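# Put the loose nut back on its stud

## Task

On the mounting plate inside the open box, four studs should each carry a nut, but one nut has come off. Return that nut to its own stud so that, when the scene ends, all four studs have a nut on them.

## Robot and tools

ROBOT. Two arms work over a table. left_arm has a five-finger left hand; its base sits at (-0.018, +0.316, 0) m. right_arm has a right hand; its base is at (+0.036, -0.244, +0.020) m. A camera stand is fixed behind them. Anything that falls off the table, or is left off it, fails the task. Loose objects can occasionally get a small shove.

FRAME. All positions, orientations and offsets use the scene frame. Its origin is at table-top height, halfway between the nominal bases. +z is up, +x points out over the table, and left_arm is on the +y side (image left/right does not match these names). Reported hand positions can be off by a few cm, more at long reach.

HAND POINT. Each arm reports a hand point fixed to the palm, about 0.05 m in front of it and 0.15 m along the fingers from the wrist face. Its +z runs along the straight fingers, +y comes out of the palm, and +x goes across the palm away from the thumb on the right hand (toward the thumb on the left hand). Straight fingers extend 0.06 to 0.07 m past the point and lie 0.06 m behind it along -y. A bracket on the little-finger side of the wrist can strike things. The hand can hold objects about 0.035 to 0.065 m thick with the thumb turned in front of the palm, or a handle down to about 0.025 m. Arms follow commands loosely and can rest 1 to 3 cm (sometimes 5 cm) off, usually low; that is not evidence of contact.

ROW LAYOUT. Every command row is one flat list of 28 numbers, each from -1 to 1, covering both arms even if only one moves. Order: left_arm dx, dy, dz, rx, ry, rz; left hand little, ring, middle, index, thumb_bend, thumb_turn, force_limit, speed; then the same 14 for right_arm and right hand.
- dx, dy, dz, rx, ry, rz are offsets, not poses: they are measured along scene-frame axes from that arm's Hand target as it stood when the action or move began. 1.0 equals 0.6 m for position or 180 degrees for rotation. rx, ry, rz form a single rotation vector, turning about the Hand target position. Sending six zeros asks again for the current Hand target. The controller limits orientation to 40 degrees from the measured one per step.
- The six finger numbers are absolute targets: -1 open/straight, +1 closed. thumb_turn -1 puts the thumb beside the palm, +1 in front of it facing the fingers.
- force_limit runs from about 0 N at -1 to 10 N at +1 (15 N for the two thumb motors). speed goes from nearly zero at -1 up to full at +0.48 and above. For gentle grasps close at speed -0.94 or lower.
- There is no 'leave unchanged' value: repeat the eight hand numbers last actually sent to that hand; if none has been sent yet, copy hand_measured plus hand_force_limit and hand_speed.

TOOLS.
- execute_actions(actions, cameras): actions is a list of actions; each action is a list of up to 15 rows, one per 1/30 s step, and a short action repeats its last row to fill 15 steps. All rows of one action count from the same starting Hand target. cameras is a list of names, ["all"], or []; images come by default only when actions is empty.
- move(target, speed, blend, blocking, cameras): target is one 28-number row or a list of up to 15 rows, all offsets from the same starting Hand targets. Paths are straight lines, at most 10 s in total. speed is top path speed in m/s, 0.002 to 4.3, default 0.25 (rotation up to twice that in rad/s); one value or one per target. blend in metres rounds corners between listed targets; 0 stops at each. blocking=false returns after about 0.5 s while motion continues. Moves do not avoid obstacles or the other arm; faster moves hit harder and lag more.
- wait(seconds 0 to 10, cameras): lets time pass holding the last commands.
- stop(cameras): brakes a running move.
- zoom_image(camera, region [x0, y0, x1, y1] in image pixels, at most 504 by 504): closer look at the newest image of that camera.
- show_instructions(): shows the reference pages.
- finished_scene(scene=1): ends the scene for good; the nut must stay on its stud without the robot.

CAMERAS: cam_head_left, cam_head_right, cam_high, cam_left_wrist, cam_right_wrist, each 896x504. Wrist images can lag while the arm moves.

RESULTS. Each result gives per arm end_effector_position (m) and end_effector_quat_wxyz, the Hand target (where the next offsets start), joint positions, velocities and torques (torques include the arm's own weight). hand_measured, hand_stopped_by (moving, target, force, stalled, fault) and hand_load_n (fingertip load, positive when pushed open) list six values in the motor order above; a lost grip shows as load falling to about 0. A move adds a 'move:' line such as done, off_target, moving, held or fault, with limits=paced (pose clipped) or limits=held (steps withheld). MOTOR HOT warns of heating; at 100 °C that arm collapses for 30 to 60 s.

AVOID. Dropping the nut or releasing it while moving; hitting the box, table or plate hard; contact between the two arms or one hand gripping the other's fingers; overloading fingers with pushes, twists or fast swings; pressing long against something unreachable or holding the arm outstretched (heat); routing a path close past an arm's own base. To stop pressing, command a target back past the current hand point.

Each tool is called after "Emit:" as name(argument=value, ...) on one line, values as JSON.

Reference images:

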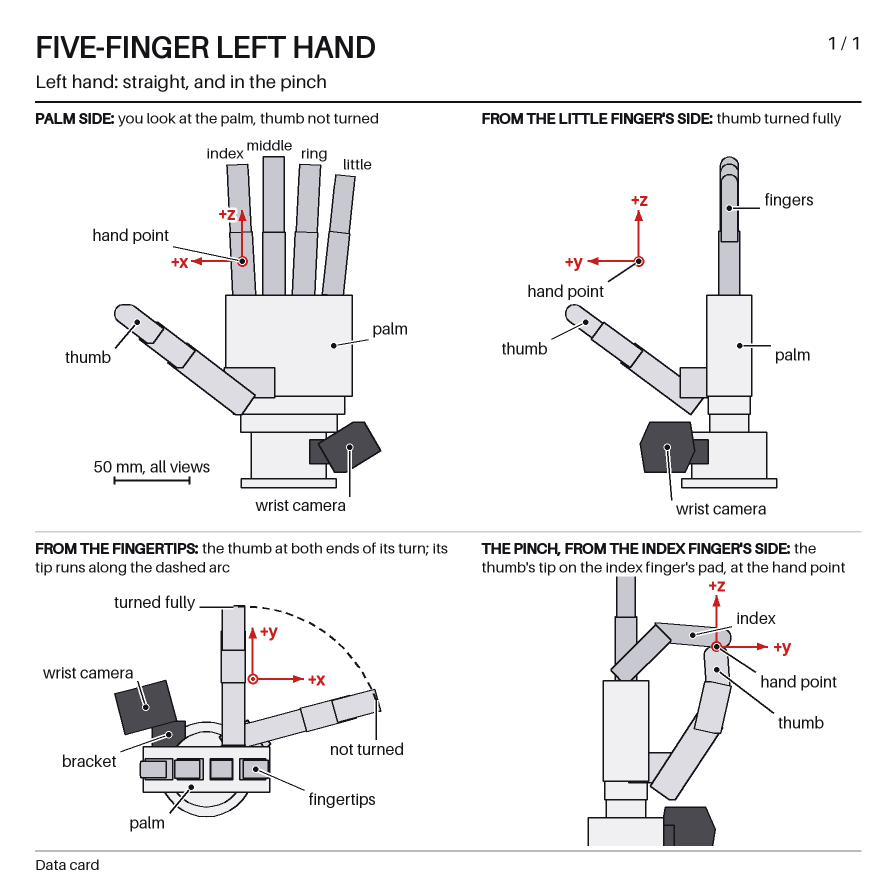

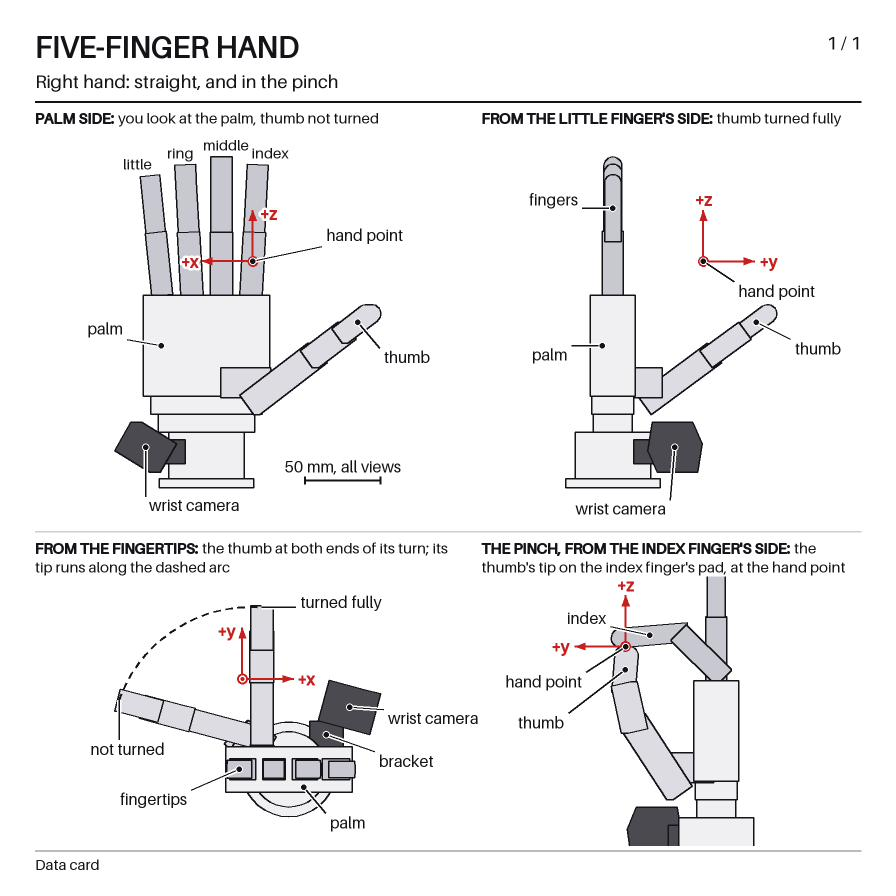

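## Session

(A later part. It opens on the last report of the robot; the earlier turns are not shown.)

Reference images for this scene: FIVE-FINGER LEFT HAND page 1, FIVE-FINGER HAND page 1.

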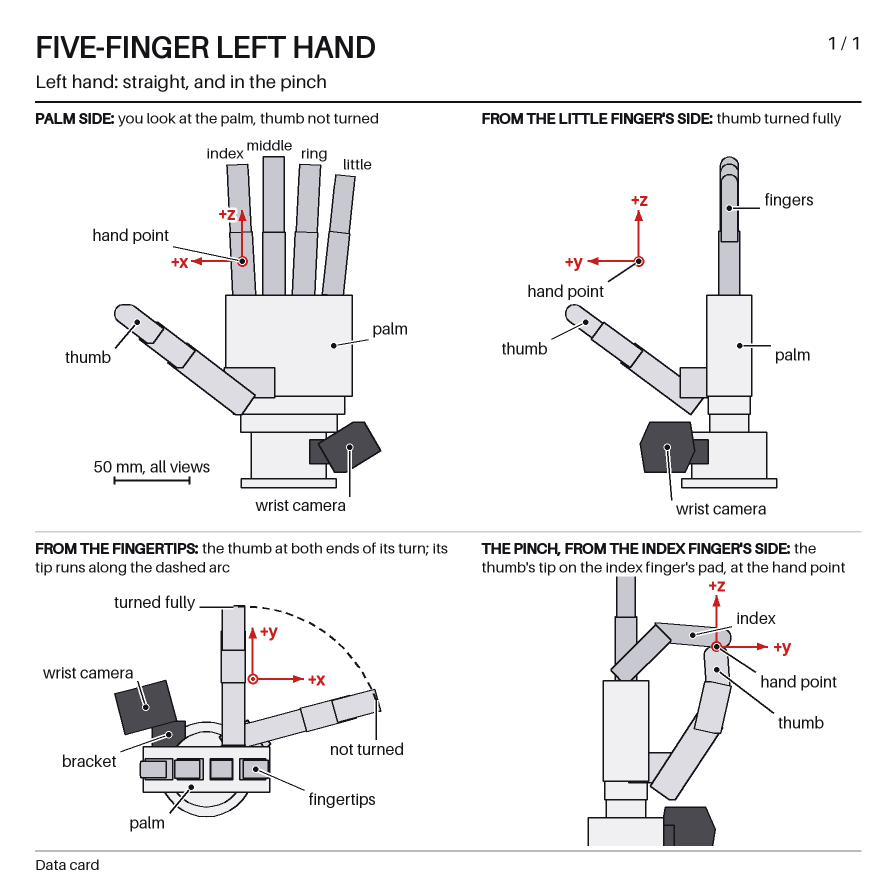

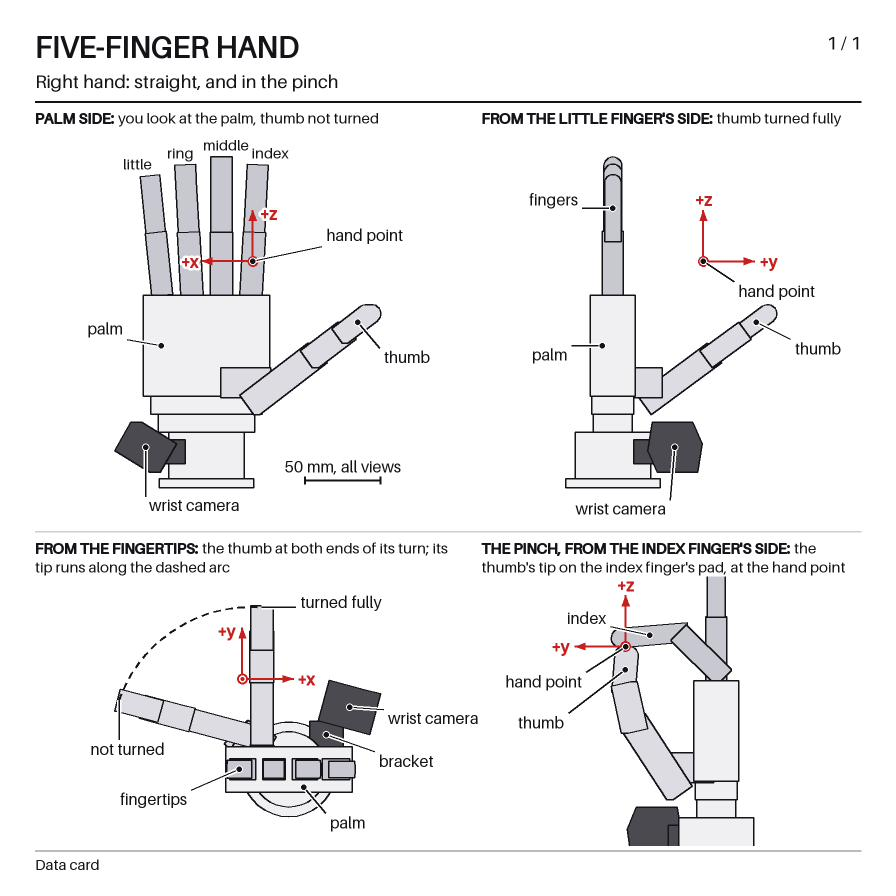

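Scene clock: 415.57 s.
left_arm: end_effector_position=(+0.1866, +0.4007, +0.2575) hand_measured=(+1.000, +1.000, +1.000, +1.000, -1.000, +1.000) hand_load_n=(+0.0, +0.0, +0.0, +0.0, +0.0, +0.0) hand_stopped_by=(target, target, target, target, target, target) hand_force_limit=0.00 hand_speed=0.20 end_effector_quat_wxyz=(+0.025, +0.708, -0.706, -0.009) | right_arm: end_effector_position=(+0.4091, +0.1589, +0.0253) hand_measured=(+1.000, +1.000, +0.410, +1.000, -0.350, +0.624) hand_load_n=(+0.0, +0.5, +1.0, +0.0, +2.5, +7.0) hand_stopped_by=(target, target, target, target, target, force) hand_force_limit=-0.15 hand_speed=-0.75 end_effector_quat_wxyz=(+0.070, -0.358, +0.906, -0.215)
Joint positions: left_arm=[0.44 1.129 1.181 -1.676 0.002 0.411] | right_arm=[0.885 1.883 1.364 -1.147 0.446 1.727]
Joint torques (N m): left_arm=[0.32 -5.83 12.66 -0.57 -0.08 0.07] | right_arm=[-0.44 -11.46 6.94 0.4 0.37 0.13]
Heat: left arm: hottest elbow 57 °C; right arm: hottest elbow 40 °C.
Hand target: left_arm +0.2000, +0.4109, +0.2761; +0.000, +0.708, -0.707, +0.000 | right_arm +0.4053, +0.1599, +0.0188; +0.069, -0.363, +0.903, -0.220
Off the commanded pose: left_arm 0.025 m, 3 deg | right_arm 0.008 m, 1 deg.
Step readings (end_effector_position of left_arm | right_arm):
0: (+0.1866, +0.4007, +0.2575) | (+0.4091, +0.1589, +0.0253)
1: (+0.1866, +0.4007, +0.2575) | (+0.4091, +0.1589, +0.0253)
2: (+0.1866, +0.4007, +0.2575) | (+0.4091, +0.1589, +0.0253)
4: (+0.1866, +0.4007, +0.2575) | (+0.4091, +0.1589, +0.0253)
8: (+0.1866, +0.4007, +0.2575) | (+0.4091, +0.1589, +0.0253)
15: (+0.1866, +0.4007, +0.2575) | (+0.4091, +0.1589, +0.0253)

Emit:
execute_actions(actions=[[[0,0,0,0,0,0,1,1,1,1,-1,1,0,0.2,-0.0024,-0.0030,-0.0035,-0.0015,0.0012,0,1,1,0.41,1,-0.35,0.7,-0.15,-0.75]]], cameras=["cam_right_wrist"])

Emit:
zoom_image(camera="cam_right_wrist", region=[460, 230, 600, 370])

Scene clock: 417.13 s.
left_arm: end_effector_position=(+0.1866, +0.4007, +0.2575) hand_measured=(+1.000, +1.000, +1.000, +1.000, -1.000, +1.000) hand_load_n=(+0.0, +0.0, +0.0, +0.0, +0.0, +0.0) hand_stopped_by=(target, target, target, target, target, target) hand_force_limit=0.00 hand_speed=0.20 end_effector_quat_wxyz=(+0.025, +0.708, -0.706, -0.009) | right_arm: end_effector_position=(+0.4091, +0.1589, +0.0253) hand_measured=(+1.000, +1.000, +0.410, +1.000, -0.350, +0.624) hand_load_n=(+0.0, +0.0, +1.0, +0.0, +2.5, +7.0) hand_stopped_by=(target, target, target, target, target, force) hand_force_limit=-0.15 hand_speed=-0.75 end_effector_quat_wxyz=(+0.070, -0.358, +0.906, -0.215)
Joint positions: left_arm=[0.44 1.129 1.181 -1.676 0.002 0.411] | right_arm=[0.885 1.883 1.364 -1.147 0.446 1.727]
Joint torques (N m): left_arm=[-0.03 -5.77 12.62 -0.43 -0.11 0.07] | right_arm=[-0.38 -11.34 6.6 0.39 0.37 0.13]
Heat: left arm: hottest elbow 57 °C; right arm: hottest elbow 39 °C.
Hand target: left_arm +0.2000, +0.4109, +0.2761; +0.000, +0.708, -0.707, +0.000 | right_arm +0.4039, +0.1581, +0.0167; +0.066, -0.364, +0.902, -0.221
Off the commanded pose: left_arm 0.025 m, 3 deg | right_arm 0.010 m, 1 deg.
Step readings (end_effector_position of left_arm | right_arm):
0: (+0.1866, +0.4007, +0.2575) | (+0.4091, +0.1589, +0.0253)
1: (+0.1866, +0.4007, +0.2575) | (+0.4091, +0.1589, +0.0253)
2: (+0.1866, +0.4007, +0.2575) | (+0.4091, +0.1589, +0.0253)
4: (+0.1866, +0.4007, +0.2575) | (+0.4091, +0.1589, +0.0253)
8: (+0.1866, +0.4007, +0.2575) | (+0.4091, +0.1589, +0.0253)
15: (+0.1866, +0.4007, +0.2575) | (+0.4091, +0.1589, +0.0253)
camera_calibration:
cam_right_wrist: T_world_to_cam=[[-0.775096, 0.438717, -0.454701, 0.26396], [0.360256, 0.898062, 0.25239, -0.2823], [0.519078, 0.0318177, -0.854135, -0.0848037], [0, 0, 0, 1]] pos_world=[0.350314, 0.140417, 0.118839]
Images, in order (width x height): cam_right_wrist 896x504.

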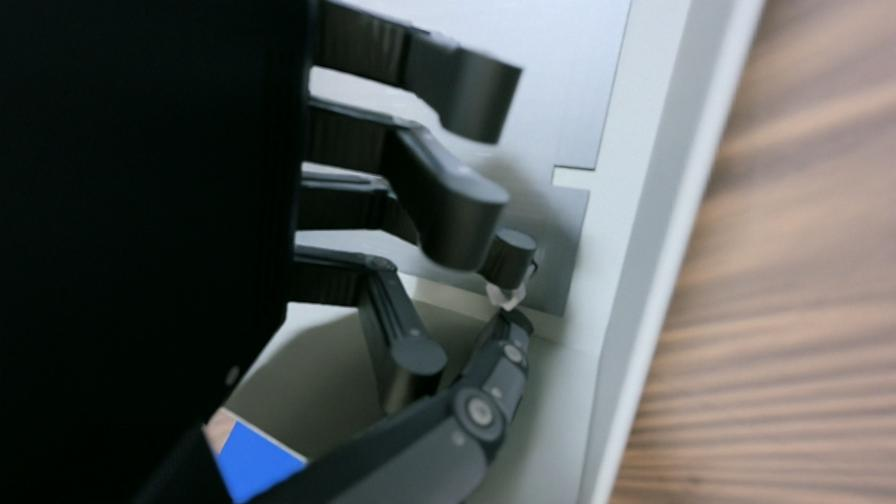

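Scaled by 3.600 from the camera's 896x504 image, which has a finer 1280x720 frame.

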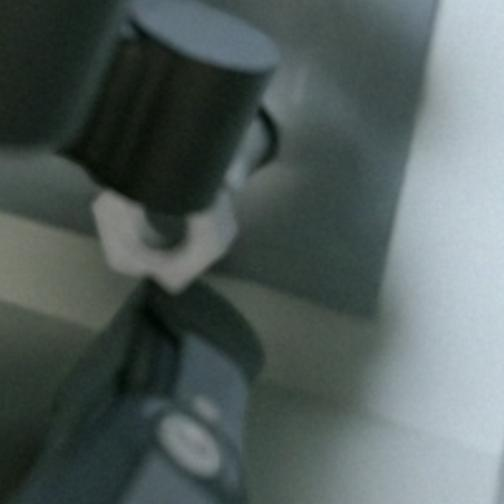

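Emit:
execute_actions(actions=[[[0,0,0,0,0,0,1,1,1,1,-1,1,0,0.2,-0.0016,-0.0020,-0.0023,-0.0010,0.0008,0,1,1,0.41,1,-0.35,0.7,-0.15,-0.75]]])

Scene clock: 418.10 s.
left_arm: end_effector_position=(+0.1866, +0.4007, +0.2575) hand_measured=(+1.000, +1.000, +1.000, +1.000, -1.000, +1.000) hand_load_n=(+0.0, +0.0, +0.0, +0.0, +0.0, +0.0) hand_stopped_by=(target, target, target, target, target, target) hand_force_limit=0.00 hand_speed=0.20 end_effector_quat_wxyz=(+0.025, +0.708, -0.706, -0.009) | right_arm: end_effector_position=(+0.4069, +0.1563, +0.0228) hand_measured=(+1.000, +1.000, +0.410, +1.000, -0.350, +0.624) hand_load_n=(+0.0, +0.5, +1.0, +0.0, +2.5, +7.0) hand_stopped_by=(target, target, target, target, target, force) hand_force_limit=-0.15 hand_speed=-0.75 end_effector_quat_wxyz=(+0.067, -0.359, +0.905, -0.217)
Joint positions: left_arm=[0.44 1.129 1.181 -1.676 0.002 0.411] | right_arm=[0.885 1.883 1.357 -1.147 0.446 1.727]
Joint velocities: left_arm=[within noise] | right_arm=[-0.015 0.015 0.002 0.012 0.007 -0.168]
Joint torques (N m): left_arm=[0.62 -5.77 12.6 -0.54 -0.14 0.08] | right_arm=[-0.32 -11.28 6.91 0.36 0.37 0.13]
Heat: left arm: hottest elbow 57 °C; right arm: hottest elbow 39 °C.
Hand target: left_arm +0.2000, +0.4109, +0.2761; +0.000, +0.708, -0.707, +0.000 | right_arm +0.4030, +0.1569, +0.0153; +0.064, -0.364, +0.902, -0.222
Off the commanded pose: left_arm 0.025 m, 3 deg | right_arm 0.009 m, 1 deg.
Step readings (end_effector_position of left_arm | right_arm):
0: (+0.1866, +0.4007, +0.2575) | (+0.4091, +0.1589, +0.0253)
1: (+0.1866, +0.4007, +0.2575) | (+0.4089, +0.1588, +0.0252)
2: (+0.1866, +0.4007, +0.2575) | (+0.4087, +0.1585, +0.0249)
4: (+0.1866, +0.4007, +0.2575) | (+0.4079, +0.1576, +0.0240)
8: (+0.1866, +0.4007, +0.2575) | (+0.4069, +0.1563, +0.0228)
15: (+0.1866, +0.4007, +0.2575) | (+0.4069, +0.1563, +0.0228)

Emit:
wait(seconds=0.2, cameras=["cam_right_wrist"])

Emit:
zoom_image(camera="cam_right_wrist", region=[470, 240, 590, 360])

Scene clock: 418.43 s.
left_arm: end_effector_position=(+0.1866, +0.4007, +0.2575) hand_measured=(+1.000, +1.000, +1.000, +1.000, -1.000, +1.000) hand_load_n=(+0.0, +0.0, +0.0, +0.0, +0.0, +0.0) hand_stopped_by=(target, target, target, target, target, target) hand_force_limit=0.00 hand_speed=0.20 end_effector_quat_wxyz=(+0.025, +0.708, -0.706, -0.009) | right_arm: end_effector_position=(+0.4069, +0.1563, +0.0228) hand_measured=(+1.000, +1.000, +0.410, +1.000, -0.350, +0.624) hand_load_n=(+0.0, +0.0, +1.0, +0.0, +2.5, +7.0) hand_stopped_by=(target, target, target, target, target, force) hand_force_limit=-0.15 hand_speed=-0.75 end_effector_quat_wxyz=(+0.067, -0.359, +0.905, -0.217)
Joint positions: left_arm=[0.44 1.129 1.181 -1.676 0.002 0.411] | right_arm=[0.885 1.883 1.357 -1.147 0.446 1.727]
Joint torques (N m): left_arm=[1.38 -6.42 12.64 -0.43 -0.11 0.06] | right_arm=[-0.32 -11.28 6.91 0.38 0.37 0.13]
Heat: left arm: hottest elbow 57 °C; right arm: hottest elbow 39 °C.
Hand target: left_arm +0.2000, +0.4109, +0.2761; +0.000, +0.708, -0.707, +0.000 | right_arm +0.4030, +0.1569, +0.0153; +0.064, -0.364, +0.902, -0.222
Off the commanded pose: left_arm 0.025 m, 3 deg | right_arm 0.009 m, 1 deg.
wait: 0.20 s; at rest by 0.03 s
camera_calibration:
cam_right_wrist: T_world_to_cam=[[-0.777153, 0.436144, -0.453664, 0.263556], [0.361394, 0.899473, 0.245648, -0.279055], [0.515196, 0.0269546, -0.856648, -0.0833242], [0, 0, 0, 1]] pos_world=[0.348601, 0.1383, 0.116736]
Images, in order (width x height): cam_right_wrist 896x504.

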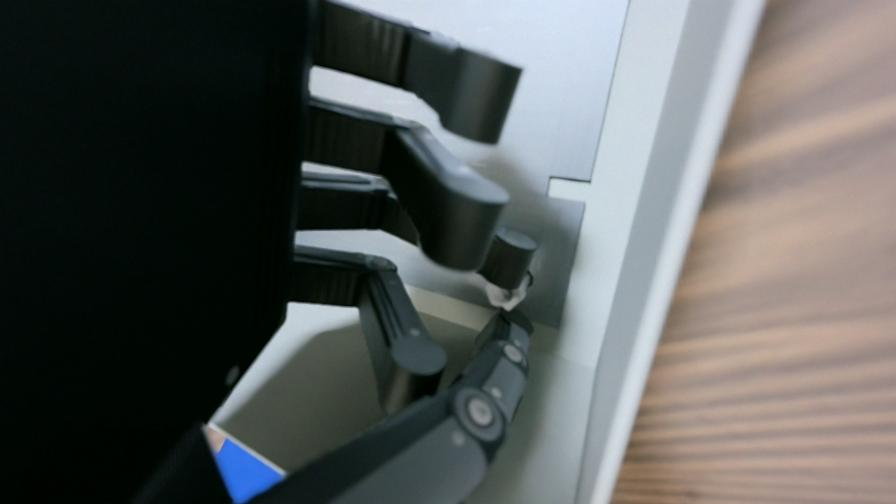

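Scaled by 4.200 from the camera's 896x504 image, which has a finer 1280x720 frame.

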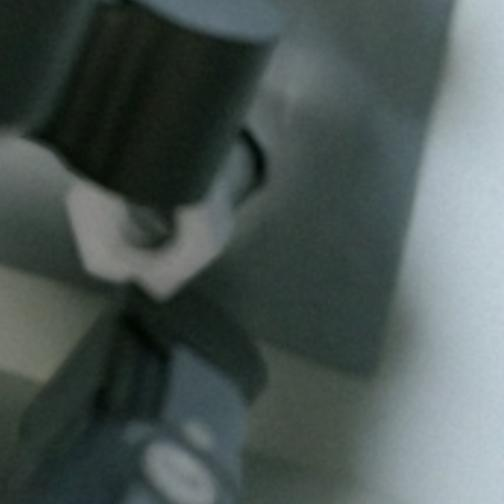

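Emit:
execute_actions(actions=[[[0,0,0,0,0,0,1,1,1,1,-1,1,0,0.2,0.0021,0.0026,0,0.0019,-0.0015,0,1,1,0.41,1,-0.35,0.7,-0.15,-0.75]]])

Scene clock: 419.90 s.
left_arm: end_effector_position=(+0.1866, +0.4007, +0.2575) hand_measured=(+1.000, +1.000, +1.000, +1.000, -1.000, +1.000) hand_load_n=(+0.0, +0.0, +0.0, +0.0, +0.0, +0.0) hand_stopped_by=(target, target, target, target, target, target) hand_force_limit=0.00 hand_speed=0.20 end_effector_quat_wxyz=(+0.025, +0.708, -0.706, -0.009) | right_arm: end_effector_position=(+0.4069, +0.1563, +0.0228) hand_measured=(+1.000, +1.000, +0.410, +1.000, -0.350, +0.624) hand_load_n=(+0.0, +0.0, +1.0, +0.0, +2.5, +7.0) hand_stopped_by=(target, target, target, target, target, force) hand_force_limit=-0.15 hand_speed=-0.75 end_effector_quat_wxyz=(+0.067, -0.359, +0.905, -0.217)
Joint positions: left_arm=[0.44 1.129 1.181 -1.676 0.002 0.411] | right_arm=[0.885 1.883 1.357 -1.147 0.446 1.727]
Joint torques (N m): left_arm=[0.26 -5.42 12.59 -0.43 -0.12 0.03] | right_arm=[-0.38 -11.28 6.87 0.62 0.37 0.13]
Heat: left arm: hottest elbow 57 °C; right arm: hottest elbow 39 °C.
Hand target: left_arm +0.2000, +0.4109, +0.2761; +0.000, +0.708, -0.707, +0.000 | right_arm +0.4042, +0.1585, +0.0153; +0.068, -0.364, +0.903, -0.221
Off the commanded pose: left_arm 0.025 m, 3 deg | right_arm 0.008 m, 1 deg.
Step readings (end_effector_position of left_arm | right_arm):
0: (+0.1866, +0.4007, +0.2575) | (+0.4069, +0.1563, +0.0228)
1: (+0.1866, +0.4007, +0.2575) | (+0.4069, +0.1563, +0.0228)
2: (+0.1866, +0.4007, +0.2575) | (+0.4069, +0.1563, +0.0228)
4: (+0.1866, +0.4007, +0.2575) | (+0.4069, +0.1563, +0.0228)
8: (+0.1866, +0.4007, +0.2575) | (+0.4069, +0.1563, +0.0228)
15: (+0.1866, +0.4007, +0.2575) | (+0.4069, +0.1563, +0.0228)

Emit:
execute_actions(actions=[[[0,0,0,0,0,0,1,1,1,1,-1,1,0,0.2,0.0016,0.0020,0,0.0014,-0.0011,0,1,1,0.41,1,-0.35,0.7,-0.15,-0.75]]])

Scene clock: 420.83 s.
left_arm: end_effector_position=(+0.1866, +0.4007, +0.2575) hand_measured=(+1.000, +1.000, +1.000, +1.000, -1.000, +1.000) hand_load_n=(+0.0, +0.0, +0.0, +0.0, +0.0, +0.0) hand_stopped_by=(target, target, target, target, target, target) hand_force_limit=0.00 hand_speed=0.20 end_effector_quat_wxyz=(+0.025, +0.708, -0.706, -0.009) | right_arm: end_effector_position=(+0.4080, +0.1576, +0.0229) hand_measured=(+1.000, +1.000, +0.410, +1.000, -0.350, +0.624) hand_load_n=(+0.0, +0.0, +1.0, +0.0, +2.5, +7.0) hand_stopped_by=(target, target, target, target, target, force) hand_force_limit=-0.15 hand_speed=-0.75 end_effector_quat_wxyz=(+0.069, -0.359, +0.906, -0.215)
Joint positions: left_arm=[0.44 1.129 1.181 -1.676 0.002 0.411] | right_arm=[0.885 1.883 1.357 -1.141 0.446 1.727]
Joint torques (N m): left_arm=[0.15 -5.66 12.62 -0.54 -0.12 0.05] | right_arm=[-0.32 -11.28 6.9 0.64 0.37 0.13]
Heat: left arm: hottest elbow 57 °C; right arm: hottest elbow 39 °C.
Hand target: left_arm +0.2000, +0.4109, +0.2761; +0.000, +0.708, -0.707, +0.000 | right_arm +0.4052, +0.1597, +0.0153; +0.070, -0.363, +0.903, -0.219
Off the commanded pose: left_arm 0.025 m, 3 deg | right_arm 0.008 m, 1 deg.
Step readings (end_effector_position of left_arm | right_arm):
0: (+0.1866, +0.4007, +0.2575) | (+0.4069, +0.1563, +0.0228)
1: (+0.1866, +0.4007, +0.2575) | (+0.4069, +0.1563, +0.0228)
2: (+0.1866, +0.4007, +0.2575) | (+0.4072, +0.1566, +0.0229)
4: (+0.1866, +0.4007, +0.2575) | (+0.4075, +0.1570, +0.0229)
8: (+0.1866, +0.4007, +0.2575) | (+0.4077, +0.1573, +0.0229)
15: (+0.1866, +0.4007, +0.2575) | (+0.4080, +0.1576, +0.0229)

Emit:
execute_actions(actions=[[[0,0,0,0,0,0,1,1,1,1,-1,1,0,0.2,-0.0005,-0.0006,-0.0033,-0.0009,0.0007,0,1,1,0.41,1,-0.35,0.7,-0.15,-0.75]]], cameras=["cam_right_wrist"])

Emit:
zoom_image(camera="cam_right_wrist", region=[470, 240, 590, 360])

Scene clock: 421.87 s.
left_arm: end_effector_position=(+0.1866, +0.4007, +0.2575) hand_measured=(+1.000, +1.000, +1.000, +1.000, -1.000, +1.000) hand_load_n=(+0.0, +0.0, +0.0, +0.0, +0.0, +0.0) hand_stopped_by=(target, target, target, target, target, target) hand_force_limit=0.00 hand_speed=0.20 end_effector_quat_wxyz=(+0.025, +0.708, -0.706, -0.009) | right_arm: end_effector_position=(+0.4080, +0.1576, +0.0229) hand_measured=(+1.000, +1.000, +0.410, +1.000, -0.350, +0.624) hand_load_n=(+0.0, +0.0, +1.0, +0.0, +2.5, +7.0) hand_stopped_by=(target, target, target, target, target, force) hand_force_limit=-0.15 hand_speed=-0.75 end_effector_quat_wxyz=(+0.069, -0.359, +0.906, -0.215)
Joint positions: left_arm=[0.44 1.129 1.181 -1.676 0.002 0.411] | right_arm=[0.885 1.883 1.357 -1.141 0.446 1.727]
Joint torques (N m): left_arm=[0.97 -5.42 12.6 -0.38 -0.13 0.07] | right_arm=[-0.32 -11.05 6.87 0.62 0.37 0.13]
Heat: left arm: hottest elbow 57 °C; right arm: hottest elbow 39 °C.
Hand target: left_arm +0.2000, +0.4109, +0.2761; +0.000, +0.708, -0.707, +0.000 | right_arm +0.4049, +0.1593, +0.0133; +0.068, -0.363, +0.903, -0.220
Off the commanded pose: left_arm 0.025 m, 3 deg | right_arm 0.010 m, 1 deg.
Step readings (end_effector_position of left_arm | right_arm):
0: (+0.1866, +0.4007, +0.2575) | (+0.4080, +0.1576, +0.0229)
1: (+0.1866, +0.4007, +0.2575) | (+0.4080, +0.1576, +0.0229)
2: (+0.1866, +0.4007, +0.2575) | (+0.4080, +0.1576, +0.0229)
4: (+0.1866, +0.4007, +0.2575) | (+0.4080, +0.1576, +0.0229)
8: (+0.1866, +0.4007, +0.2575) | (+0.4080, +0.1576, +0.0229)
15: (+0.1866, +0.4007, +0.2575) | (+0.4080, +0.1576, +0.0229)
camera_calibration:
cam_right_wrist: T_world_to_cam=[[-0.775434, 0.438249, -0.454576, 0.262834], [0.360394, 0.898318, 0.251279, -0.280232], [0.518476, 0.0310241, -0.854529, -0.0858436], [0, 0, 0, 1]] pos_world=[0.349312, 0.139214, 0.116538]
Images, in order (width x height): cam_right_wrist 896x504.

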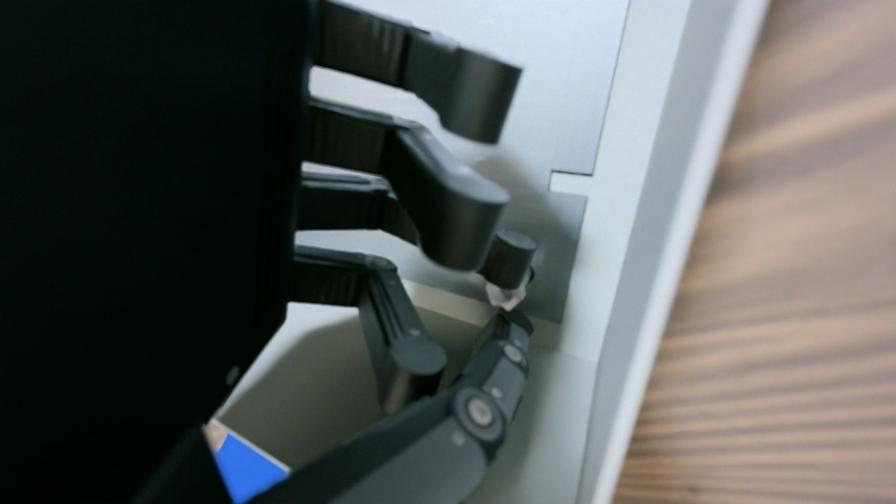

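Scaled by 4.200 from the camera's 896x504 image, which has a finer 1280x720 frame.

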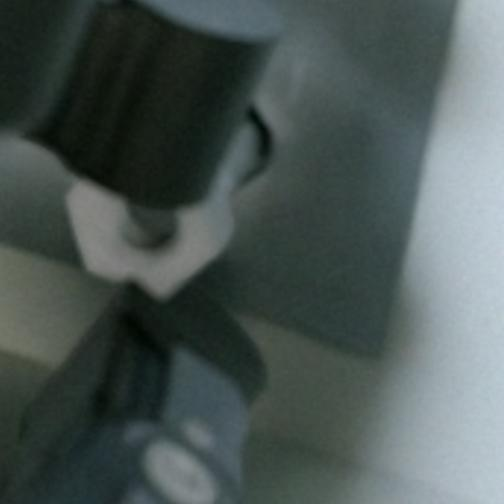

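Emit:
execute_actions(actions=[[[0,0,0,0,0,0,1,1,1,1,-1,1,0,0.2,-0.0005,-0.0006,-0.0033,-0.0009,0.0007,0,1,1,0.41,1,-0.35,0.7,-0.15,-0.75]]])

Scene clock: 422.87 s.
left_arm: end_effector_position=(+0.1866, +0.4007, +0.2575) hand_measured=(+1.000, +1.000, +1.000, +1.000, -1.000, +1.000) hand_load_n=(+0.0, +0.5, +0.0, +0.0, +0.0, +0.0) hand_stopped_by=(target, target, target, target, target, target) hand_force_limit=0.00 hand_speed=0.20 end_effector_quat_wxyz=(+0.025, +0.708, -0.706, -0.009) | right_arm: end_effector_position=(+0.4080, +0.1576, +0.0229) hand_measured=(+1.000, +1.000, +0.410, +1.000, -0.350, +0.624) hand_load_n=(+0.0, +0.5, +1.0, +0.0, +2.5, +7.5) hand_stopped_by=(target, target, target, target, target, force) hand_force_limit=-0.15 hand_speed=-0.75 end_effector_quat_wxyz=(+0.069, -0.359, +0.906, -0.215)
Joint positions: left_arm=[0.44 1.129 1.181 -1.676 0.002 0.411] | right_arm=[0.885 1.883 1.357 -1.141 0.446 1.727]
Joint torques (N m): left_arm=[0.26 -5.71 12.55 -0.54 -0.1 0.13] | right_arm=[-0.38 -10.81 6.86 0.64 0.37 0.13]
Heat: left arm: hottest elbow 57 °C; right arm: hottest elbow 39 °C.
Hand target: left_arm +0.2000, +0.4109, +0.2761; +0.000, +0.708, -0.707, +0.000 | right_arm +0.4046, +0.1590, +0.0114; +0.067, -0.364, +0.902, -0.221
Off the commanded pose: left_arm 0.025 m, 3 deg | right_arm 0.012 m, 1 deg.
Step readings (end_effector_position of left_arm | right_arm):
0: (+0.1866, +0.4007, +0.2575) | (+0.4080, +0.1576, +0.0229)
1: (+0.1866, +0.4007, +0.2575) | (+0.4080, +0.1576, +0.0229)
2: (+0.1866, +0.4007, +0.2575) | (+0.4080, +0.1576, +0.0229)
4: (+0.1866, +0.4007, +0.2575) | (+0.4080, +0.1576, +0.0229)
8: (+0.1866, +0.4007, +0.2575) | (+0.4080, +0.1576, +0.0229)
15: (+0.1866, +0.4007, +0.2575) | (+0.4080, +0.1576, +0.0229)

Emit:
execute_actions(actions=[[[0,0,0,0,0,0,1,1,1,1,-1,1,0,0.2,-0.0005,-0.0006,-0.0033,-0.0009,0.0007,0,1,1,0.41,1,-0.35,0.7,-0.15,-0.75]]])

Scene clock: 423.77 s.
left_arm: end_effector_position=(+0.1866, +0.4007, +0.2575) hand_measured=(+1.000, +1.000, +1.000, +1.000, -1.000, +1.000) hand_load_n=(+0.0, +0.0, +0.0, +0.0, +0.0, +0.0) hand_stopped_by=(target, target, target, target, target, target) hand_force_limit=0.00 hand_speed=0.20 end_effector_quat_wxyz=(+0.025, +0.708, -0.706, -0.009) | right_arm: end_effector_position=(+0.4076, +0.1572, +0.0205) hand_measured=(+1.000, +1.000, +0.410, +1.000, -0.350, +0.624) hand_load_n=(+0.0, +0.0, +0.5, +0.0, +2.5, +7.0) hand_stopped_by=(target, target, target, target, target, force) hand_force_limit=-0.15 hand_speed=-0.75 end_effector_quat_wxyz=(+0.067, -0.359, +0.905, -0.216)
Joint positions: left_arm=[0.44 1.129 1.181 -1.676 0.002 0.411] | right_arm=[0.885 1.888 1.357 -1.141 0.446 1.727]
Joint torques (N m): left_arm=[0.67 -5.71 12.59 -0.43 -0.11 0.13] | right_arm=[-0.38 -10.87 6.84 0.64 0.37 0.13]
Heat: left arm: hottest elbow 57 °C; right arm: hottest elbow 39 °C.
Hand target: left_arm +0.2000, +0.4109, +0.2761; +0.000, +0.708, -0.707, +0.000 | right_arm +0.4043, +0.1586, +0.0094; +0.065, -0.364, +0.902, -0.222
Off the commanded pose: left_arm 0.025 m, 3 deg | right_arm 0.012 m, 1 deg.
Step readings (end_effector_position of left_arm | right_arm):
0: (+0.1866, +0.4007, +0.2575) | (+0.4080, +0.1576, +0.0229)
1: (+0.1866, +0.4007, +0.2575) | (+0.4080, +0.1576, +0.0229)
2: (+0.1866, +0.4007, +0.2575) | (+0.4080, +0.1576, +0.0229)
4: (+0.1866, +0.4007, +0.2575) | (+0.4079, +0.1576, +0.0225)
8: (+0.1866, +0.4007, +0.2575) | (+0.4077, +0.1573, +0.0213)
15: (+0.1866, +0.4007, +0.2575) | (+0.4076, +0.1572, +0.0205)

Emit:
wait(seconds=0.1, cameras=["cam_right_wrist"])

Emit:
zoom_image(camera="cam_right_wrist", region=[480, 250, 580, 350])

Emit:
zoom_image(camera="cam_right_wrist", region=[480, 270, 540, 320])

Scene clock: 425.30 s.
left_arm: end_effector_position=(+0.1866, +0.4007, +0.2575) hand_measured=(+1.000, +1.000, +1.000, +1.000, -1.000, +1.000) hand_load_n=(+0.0, +0.0, +0.0, +0.5, +0.0, +0.0) hand_stopped_by=(target, target, target, target, target, target) hand_force_limit=0.00 hand_speed=0.20 end_effector_quat_wxyz=(+0.025, +0.708, -0.706, -0.009) | right_arm: end_effector_position=(+0.4076, +0.1572, +0.0205) hand_measured=(+1.000, +1.000, +0.410, +1.000, -0.350, +0.624) hand_load_n=(+0.0, +0.0, +0.5, +0.0, +2.5, +7.0) hand_stopped_by=(target, target, target, target, target, force) hand_force_limit=-0.15 hand_speed=-0.75 end_effector_quat_wxyz=(+0.067, -0.359, +0.905, -0.216)
Joint positions: left_arm=[0.44 1.129 1.181 -1.676 0.002 0.411] | right_arm=[0.885 1.888 1.357 -1.141 0.446 1.727]
Joint torques (N m): left_arm=[0.91 -5.36 12.64 -0.47 -0.12 0.09] | right_arm=[-0.32 -10.87 6.84 0.65 0.38 0.13]
Heat: left arm: hottest elbow 57 °C; right arm: hottest elbow 39 °C.
Hand target: left_arm +0.2000, +0.4109, +0.2761; +0.000, +0.708, -0.707, +0.000 | right_arm +0.4043, +0.1586, +0.0094; +0.065, -0.364, +0.902, -0.222
Off the commanded pose: left_arm 0.025 m, 3 deg | right_arm 0.012 m, 1 deg.
wait: 0.10 s; at rest from the start
camera_calibration:
cam_right_wrist: T_world_to_cam=[[-0.77673, 0.436635, -0.453917, 0.262442], [0.36107, 0.899201, 0.247115, -0.279333], [0.516061, 0.0280457, -0.856092, -0.0862266], [0, 0, 0, 1]] pos_world=[0.349204, 0.139004, 0.114336]
Images, in order (width x height): cam_right_wrist 896x504.

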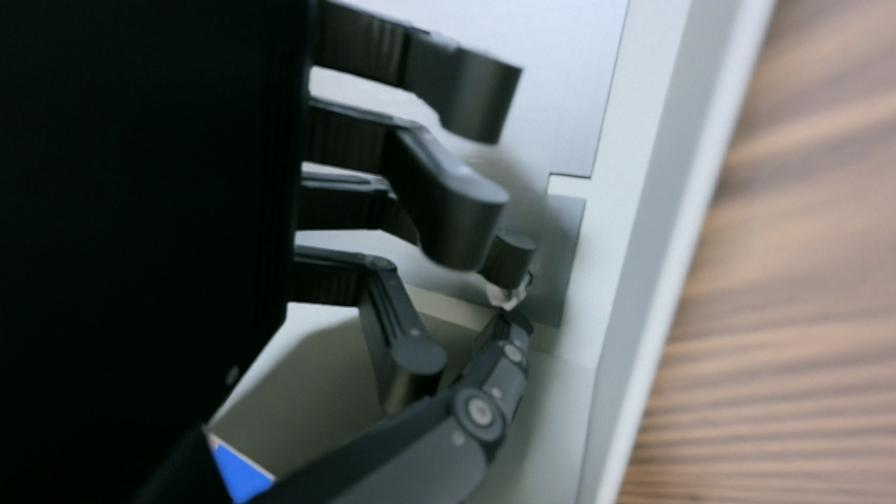

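Scaled by 5.040 from the camera's 896x504 image, which has a finer 1280x720 frame.

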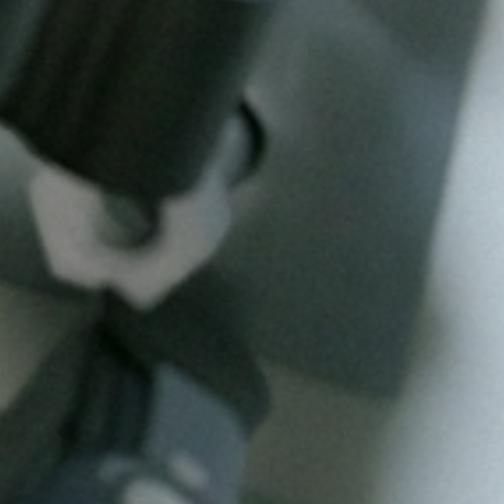

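Scaled by 8.400 from the camera's 896x504 image, which has a finer 1280x720 frame.

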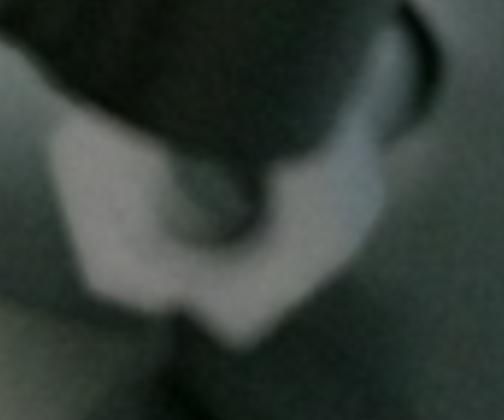

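Emit:
zoom_image(camera="cam_right_wrist", region=[482, 274, 532, 314])

Scaled by 10.080 from the camera's 896x504 image, which has a finer 1280x720 frame.

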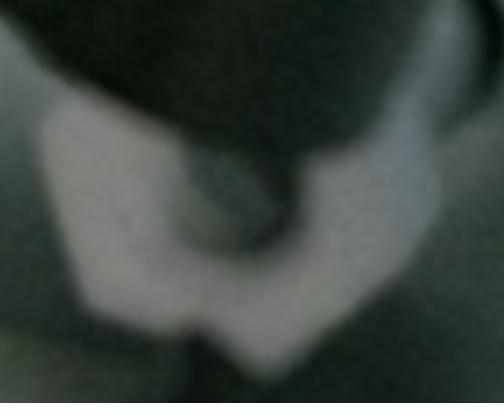

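Emit:
execute_actions(actions=[[[0,0,0,0,0,0,1,1,1,1,-1,1,0,0.2,-0.00015,-0.0002,-0.0011,-0.0003,0.0002,0,1,1,0.41,1,-0.35,0.7,-0.15,-0.75]]], cameras=["cam_right_wrist"])

Emit:
zoom_image(camera="cam_right_wrist", region=[482, 274, 532, 314])

Emit:
zoom_image(camera="cam_right_wrist", region=[500, 250, 580, 350])

Scene clock: 428.97 s.
left_arm: end_effector_position=(+0.1866, +0.4007, +0.2575) hand_measured=(+1.000, +1.000, +1.000, +1.000, -1.000, +1.000) hand_load_n=(+0.0, +0.0, +0.0, +0.0, +0.0, +0.0) hand_stopped_by=(target, target, target, target, target, target) hand_force_limit=0.00 hand_speed=0.20 end_effector_quat_wxyz=(+0.025, +0.708, -0.706, -0.009) | right_arm: end_effector_position=(+0.4076, +0.1571, +0.0203) hand_measured=(+1.000, +1.000, +0.410, +1.000, -0.350, +0.624) hand_load_n=(+0.0, +0.0, +1.0, +0.0, +2.5, +7.0) hand_stopped_by=(target, target, target, target, target, force) hand_force_limit=-0.15 hand_speed=-0.75 end_effector_quat_wxyz=(+0.067, -0.359, +0.905, -0.217)
Joint positions: left_arm=[0.44 1.129 1.181 -1.676 0.002 0.411] | right_arm=[0.885 1.888 1.357 -1.141 0.446 1.727]
Joint torques (N m): left_arm=[0.03 -5.42 12.42 -0.5 -0.11 -0.01] | right_arm=[-0.38 -10.87 6.83 0.62 0.38 0.13]
Heat: left arm: hottest elbow 57 °C; right arm: hottest elbow 39 °C.
Hand target: left_arm +0.2000, +0.4109, +0.2761; +0.000, +0.708, -0.707, +0.000 | right_arm +0.4042, +0.1585, +0.0089; +0.065, -0.364, +0.902, -0.222
Off the commanded pose: left_arm 0.025 m, 3 deg | right_arm 0.012 m, 1 deg.
Step readings (end_effector_position of left_arm | right_arm):
0: (+0.1866, +0.4007, +0.2575) | (+0.4076, +0.1572, +0.0205)
1: (+0.1866, +0.4007, +0.2575) | (+0.4076, +0.1572, +0.0205)
2: (+0.1866, +0.4007, +0.2575) | (+0.4076, +0.1572, +0.0205)
4: (+0.1866, +0.4007, +0.2575) | (+0.4076, +0.1572, +0.0205)
8: (+0.1866, +0.4007, +0.2575) | (+0.4076, +0.1572, +0.0205)
15: (+0.1866, +0.4007, +0.2575) | (+0.4076, +0.1571, +0.0203)
camera_calibration:
cam_right_wrist: T_world_to_cam=[[-0.77686, 0.436499, -0.453826, 0.262405], [0.361163, 0.899277, 0.246705, -0.279279], [0.515801, 0.02775, -0.856259, -0.0862464], [0, 0, 0, 1]] pos_world=[0.349203, 0.139003, 0.114136]
Images, in order (width x height): cam_right_wrist 896x504.

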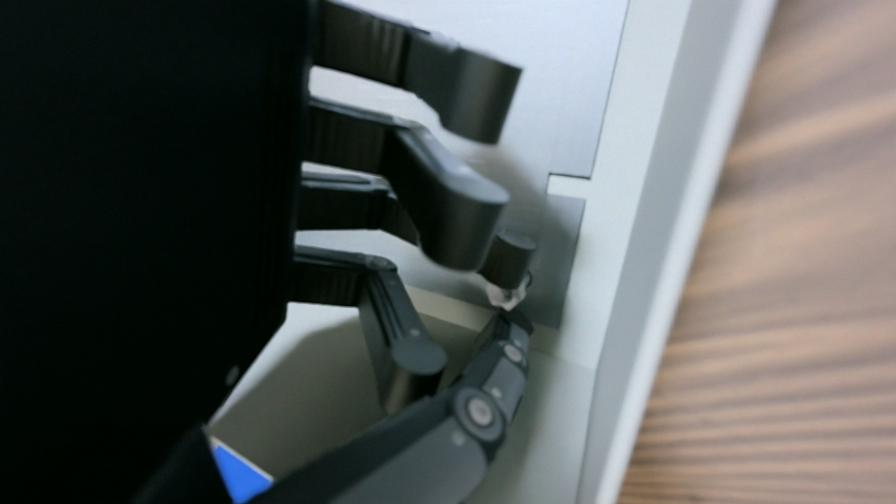

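Scaled by 10.080 from the camera's 896x504 image, which has a finer 1280x720 frame.

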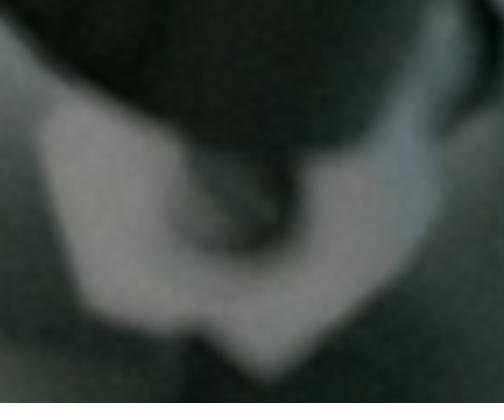

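Scaled by 5.040 from the camera's 896x504 image, which has a finer 1280x720 frame.

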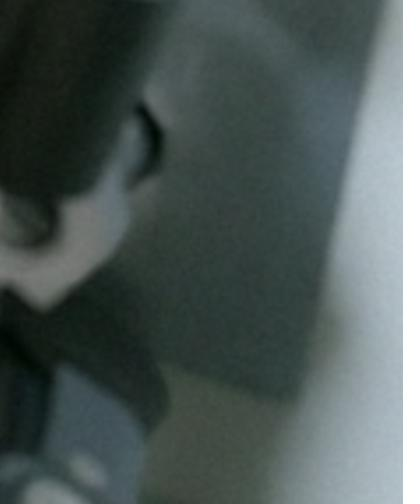

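Emit:
execute_actions(actions=[[[0,0,0,0,0,0,1,1,1,1,-1,1,0,0.2,-0.00015,-0.0002,-0.0011,-0.0003,0.0002,0,1,1,0.41,1,-0.35,0.7,-0.15,-0.75]]], cameras=["cam_right_wrist"])

Emit:
zoom_image(camera="cam_right_wrist", region=[482, 274, 532, 314])

Scene clock: 430.00 s.
left_arm: end_effector_position=(+0.1866, +0.4007, +0.2575) hand_measured=(+1.000, +1.000, +1.000, +1.000, -1.000, +1.000) hand_load_n=(+0.0, +0.5, +0.0, +0.0, +0.0, +0.0) hand_stopped_by=(target, target, target, target, target, target) hand_force_limit=0.00 hand_speed=0.20 end_effector_quat_wxyz=(+0.025, +0.708, -0.706, -0.009) | right_arm: end_effector_position=(+0.4075, +0.1570, +0.0195) hand_measured=(+1.000, +1.000, +0.410, +1.000, -0.350, +0.624) hand_load_n=(+0.0, +0.0, +0.5, +0.0, +2.5, +7.0) hand_stopped_by=(target, target, target, target, target, force) hand_force_limit=-0.15 hand_speed=-0.75 end_effector_quat_wxyz=(+0.066, -0.359, +0.905, -0.217)
Joint positions: left_arm=[0.44 1.129 1.181 -1.676 0.002 0.411] | right_arm=[0.885 1.89 1.357 -1.141 0.446 1.727]
Joint torques (N m): left_arm=[0.67 -5.6 12.56 -0.29 -0.11 0.07] | right_arm=[-0.38 -10.87 6.83 0.64 0.38 0.13]
Heat: left arm: hottest elbow 57 °C; right arm: hottest elbow 39 °C.
Hand target: left_arm +0.2000, +0.4109, +0.2761; +0.000, +0.708, -0.707, +0.000 | right_arm +0.4041, +0.1584, +0.0081; +0.065, -0.364, +0.902, -0.222
Off the commanded pose: left_arm 0.025 m, 3 deg | right_arm 0.012 m, 1 deg.
Step readings (end_effector_position of left_arm | right_arm):
0: (+0.1866, +0.4007, +0.2575) | (+0.4076, +0.1571, +0.0203)
1: (+0.1866, +0.4007, +0.2575) | (+0.4076, +0.1571, +0.0203)
2: (+0.1866, +0.4007, +0.2575) | (+0.4076, +0.1571, +0.0203)
4: (+0.1866, +0.4007, +0.2575) | (+0.4076, +0.1571, +0.0201)
8: (+0.1866, +0.4007, +0.2575) | (+0.4075, +0.1570, +0.0197)
15: (+0.1866, +0.4007, +0.2575) | (+0.4075, +0.1570, +0.0195)
camera_calibration:
cam_right_wrist: T_world_to_cam=[[-0.777278, 0.435978, -0.45361, 0.262203], [0.361394, 0.899559, 0.24533, -0.27903], [0.515008, 0.0267577, -0.856768, -0.0863209], [0, 0, 0, 1]] pos_world=[0.3491, 0.138999, 0.113435]
Images, in order (width x height): cam_right_wrist 896x504.

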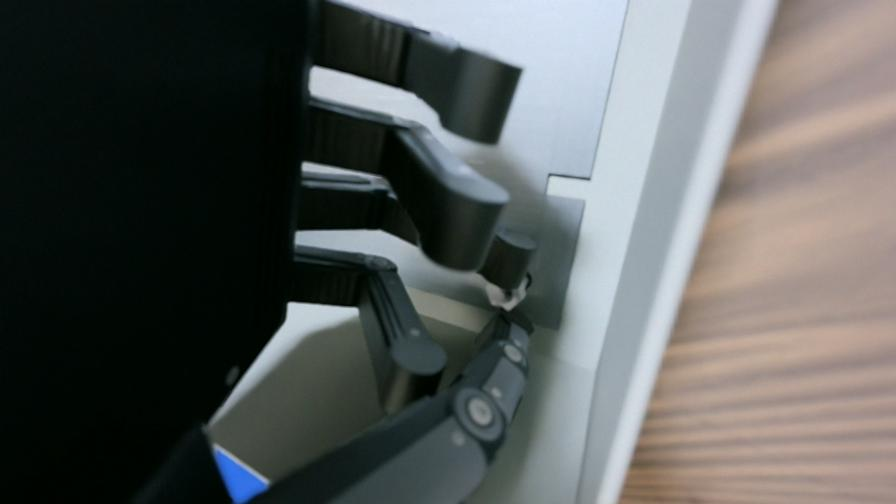

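Scaled by 10.080 from the camera's 896x504 image, which has a finer 1280x720 frame.

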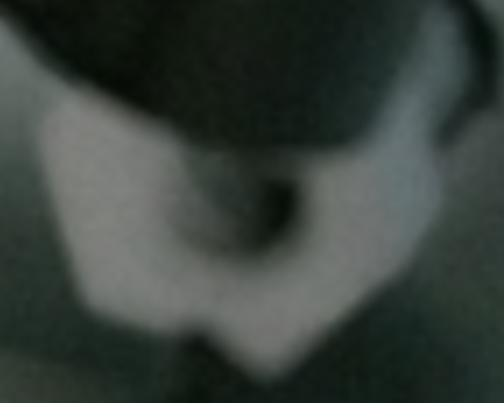

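Emit:
zoom_image(camera="cam_right_wrist", region=[530, 300, 580, 350])

Scaled by 10.080 from the camera's 896x504 image, which has a finer 1280x720 frame.

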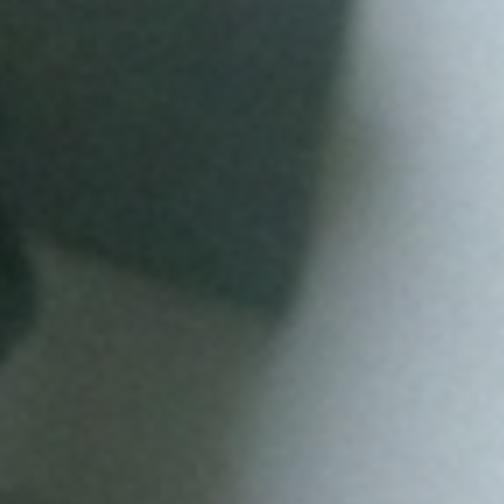

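Emit:
zoom_image(camera="cam_right_wrist", region=[510, 265, 540, 295])

Scaled by 16.800 from the camera's 896x504 image, which has a finer 1280x720 frame.

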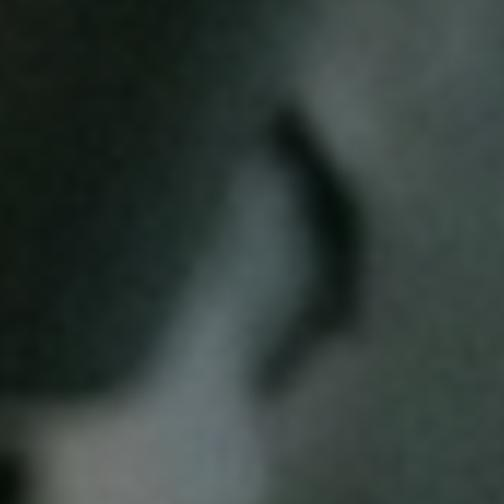

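Emit:
execute_actions(actions=[[[0,0,0,0,0,0,1,1,1,1,-1,1,0,0.2,-0.0013,0.00105,-0.0008,0.0008,0.0009,0,1,1,0.41,1,-0.35,0.7,-0.15,-0.75]]])

Scene clock: 432.93 s.
left_arm: end_effector_position=(+0.1866, +0.4007, +0.2575) hand_measured=(+1.000, +1.000, +1.000, +1.000, -1.000, +1.000) hand_load_n=(+0.0, +0.0, +0.0, +0.0, +0.0, +0.0) hand_stopped_by=(target, target, target, target, target, target) hand_force_limit=0.00 hand_speed=0.20 end_effector_quat_wxyz=(+0.025, +0.708, -0.706, -0.009) | right_arm: end_effector_position=(+0.4077, +0.1573, +0.0195) hand_measured=(+1.000, +1.000, +0.410, +1.000, -0.350, +0.624) hand_load_n=(+0.0, +0.0, +1.0, +0.0, +2.0, +7.0) hand_stopped_by=(target, target, target, target, target, force) hand_force_limit=-0.15 hand_speed=-0.75 end_effector_quat_wxyz=(+0.067, -0.359, +0.905, -0.217)
Joint positions: left_arm=[0.44 1.129 1.181 -1.676 0.002 0.411] | right_arm=[0.885 1.89 1.357 -1.14 0.446 1.727]
Joint torques (N m): left_arm=[0.79 -5.13 12.75 -0.55 -0.12 0.08] | right_arm=[-0.32 -10.87 6.79 0.61 0.25 0.13]
Heat: left arm: hottest elbow 57 °C; right arm: hottest elbow 39 °C.
Hand target: left_arm +0.2000, +0.4109, +0.2761; +0.000, +0.708, -0.707, +0.000 | right_arm +0.4033, +0.1590, +0.0077; +0.064, -0.364, +0.902, -0.221
Off the commanded pose: left_arm 0.025 m, 3 deg | right_arm 0.013 m, 1 deg.
Step readings (end_effector_position of left_arm | right_arm):
0: (+0.1866, +0.4007, +0.2575) | (+0.4075, +0.1570, +0.0195)
1: (+0.1866, +0.4007, +0.2575) | (+0.4075, +0.1570, +0.0195)
2: (+0.1866, +0.4007, +0.2575) | (+0.4075, +0.1570, +0.0195)
4: (+0.1866, +0.4007, +0.2575) | (+0.4075, +0.1570, +0.0195)
8: (+0.1866, +0.4007, +0.2575) | (+0.4077, +0.1573, +0.0195)
15: (+0.1866, +0.4007, +0.2575) | (+0.4077, +0.1573, +0.0195)

Emit:
execute_actions(actions=[[[0,0,0,0,0,0,1,1,1,1,-1,1,0,0.2,-0.0013,0.00105,-0.0008,0.0008,0.0009,0,1,1,0.41,1,-0.35,0.7,-0.15,-0.75]]])

Scene clock: 433.97 s.
left_arm: end_effector_position=(+0.1866, +0.4007, +0.2575) hand_measured=(+1.000, +1.000, +1.000, +1.000, -1.000, +1.000) hand_load_n=(+0.0, +0.0, +0.0, +0.0, +0.0, +0.0) hand_stopped_by=(target, target, target, target, target, target) hand_force_limit=0.00 hand_speed=0.20 end_effector_quat_wxyz=(+0.025, +0.708, -0.706, -0.009) | right_arm: end_effector_position=(+0.4075, +0.1575, +0.0193) hand_measured=(+1.000, +1.000, +0.410, +1.000, -0.350, +0.624) hand_load_n=(+0.0, +0.0, +1.0, +0.0, +2.5, +7.5) hand_stopped_by=(target, target, target, target, target, force) hand_force_limit=-0.15 hand_speed=-0.75 end_effector_quat_wxyz=(+0.066, -0.359, +0.906, -0.216)
Joint positions: left_arm=[0.44 1.129 1.181 -1.676 0.002 0.411] | right_arm=[0.885 1.89 1.357 -1.14 0.445 1.727]
Joint torques (N m): left_arm=[0.73 -6.12 12.4 -0.24 -0.14 0.09] | right_arm=[-0.32 -10.87 6.75 0.65 0.15 0.13]
Heat: left arm: hottest elbow 57 °C; right arm: hottest elbow 39 °C.
Hand target: left_arm +0.2000, +0.4109, +0.2761; +0.000, +0.708, -0.707, +0.000 | right_arm +0.4026, +0.1597, +0.0072; +0.063, -0.365, +0.903, -0.219
Off the commanded pose: left_arm 0.025 m, 3 deg | right_arm 0.013 m, 1 deg.
Step readings (end_effector_position of left_arm | right_arm):
0: (+0.1866, +0.4007, +0.2575) | (+0.4077, +0.1573, +0.0195)
1: (+0.1866, +0.4007, +0.2575) | (+0.4077, +0.1573, +0.0195)
2: (+0.1866, +0.4007, +0.2575) | (+0.4077, +0.1573, +0.0195)
4: (+0.1866, +0.4007, +0.2575) | (+0.4077, +0.1573, +0.0195)
8: (+0.1866, +0.4007, +0.2575) | (+0.4075, +0.1575, +0.0193)
15: (+0.1866, +0.4007, +0.2575) | (+0.4075, +0.1575, +0.0193)


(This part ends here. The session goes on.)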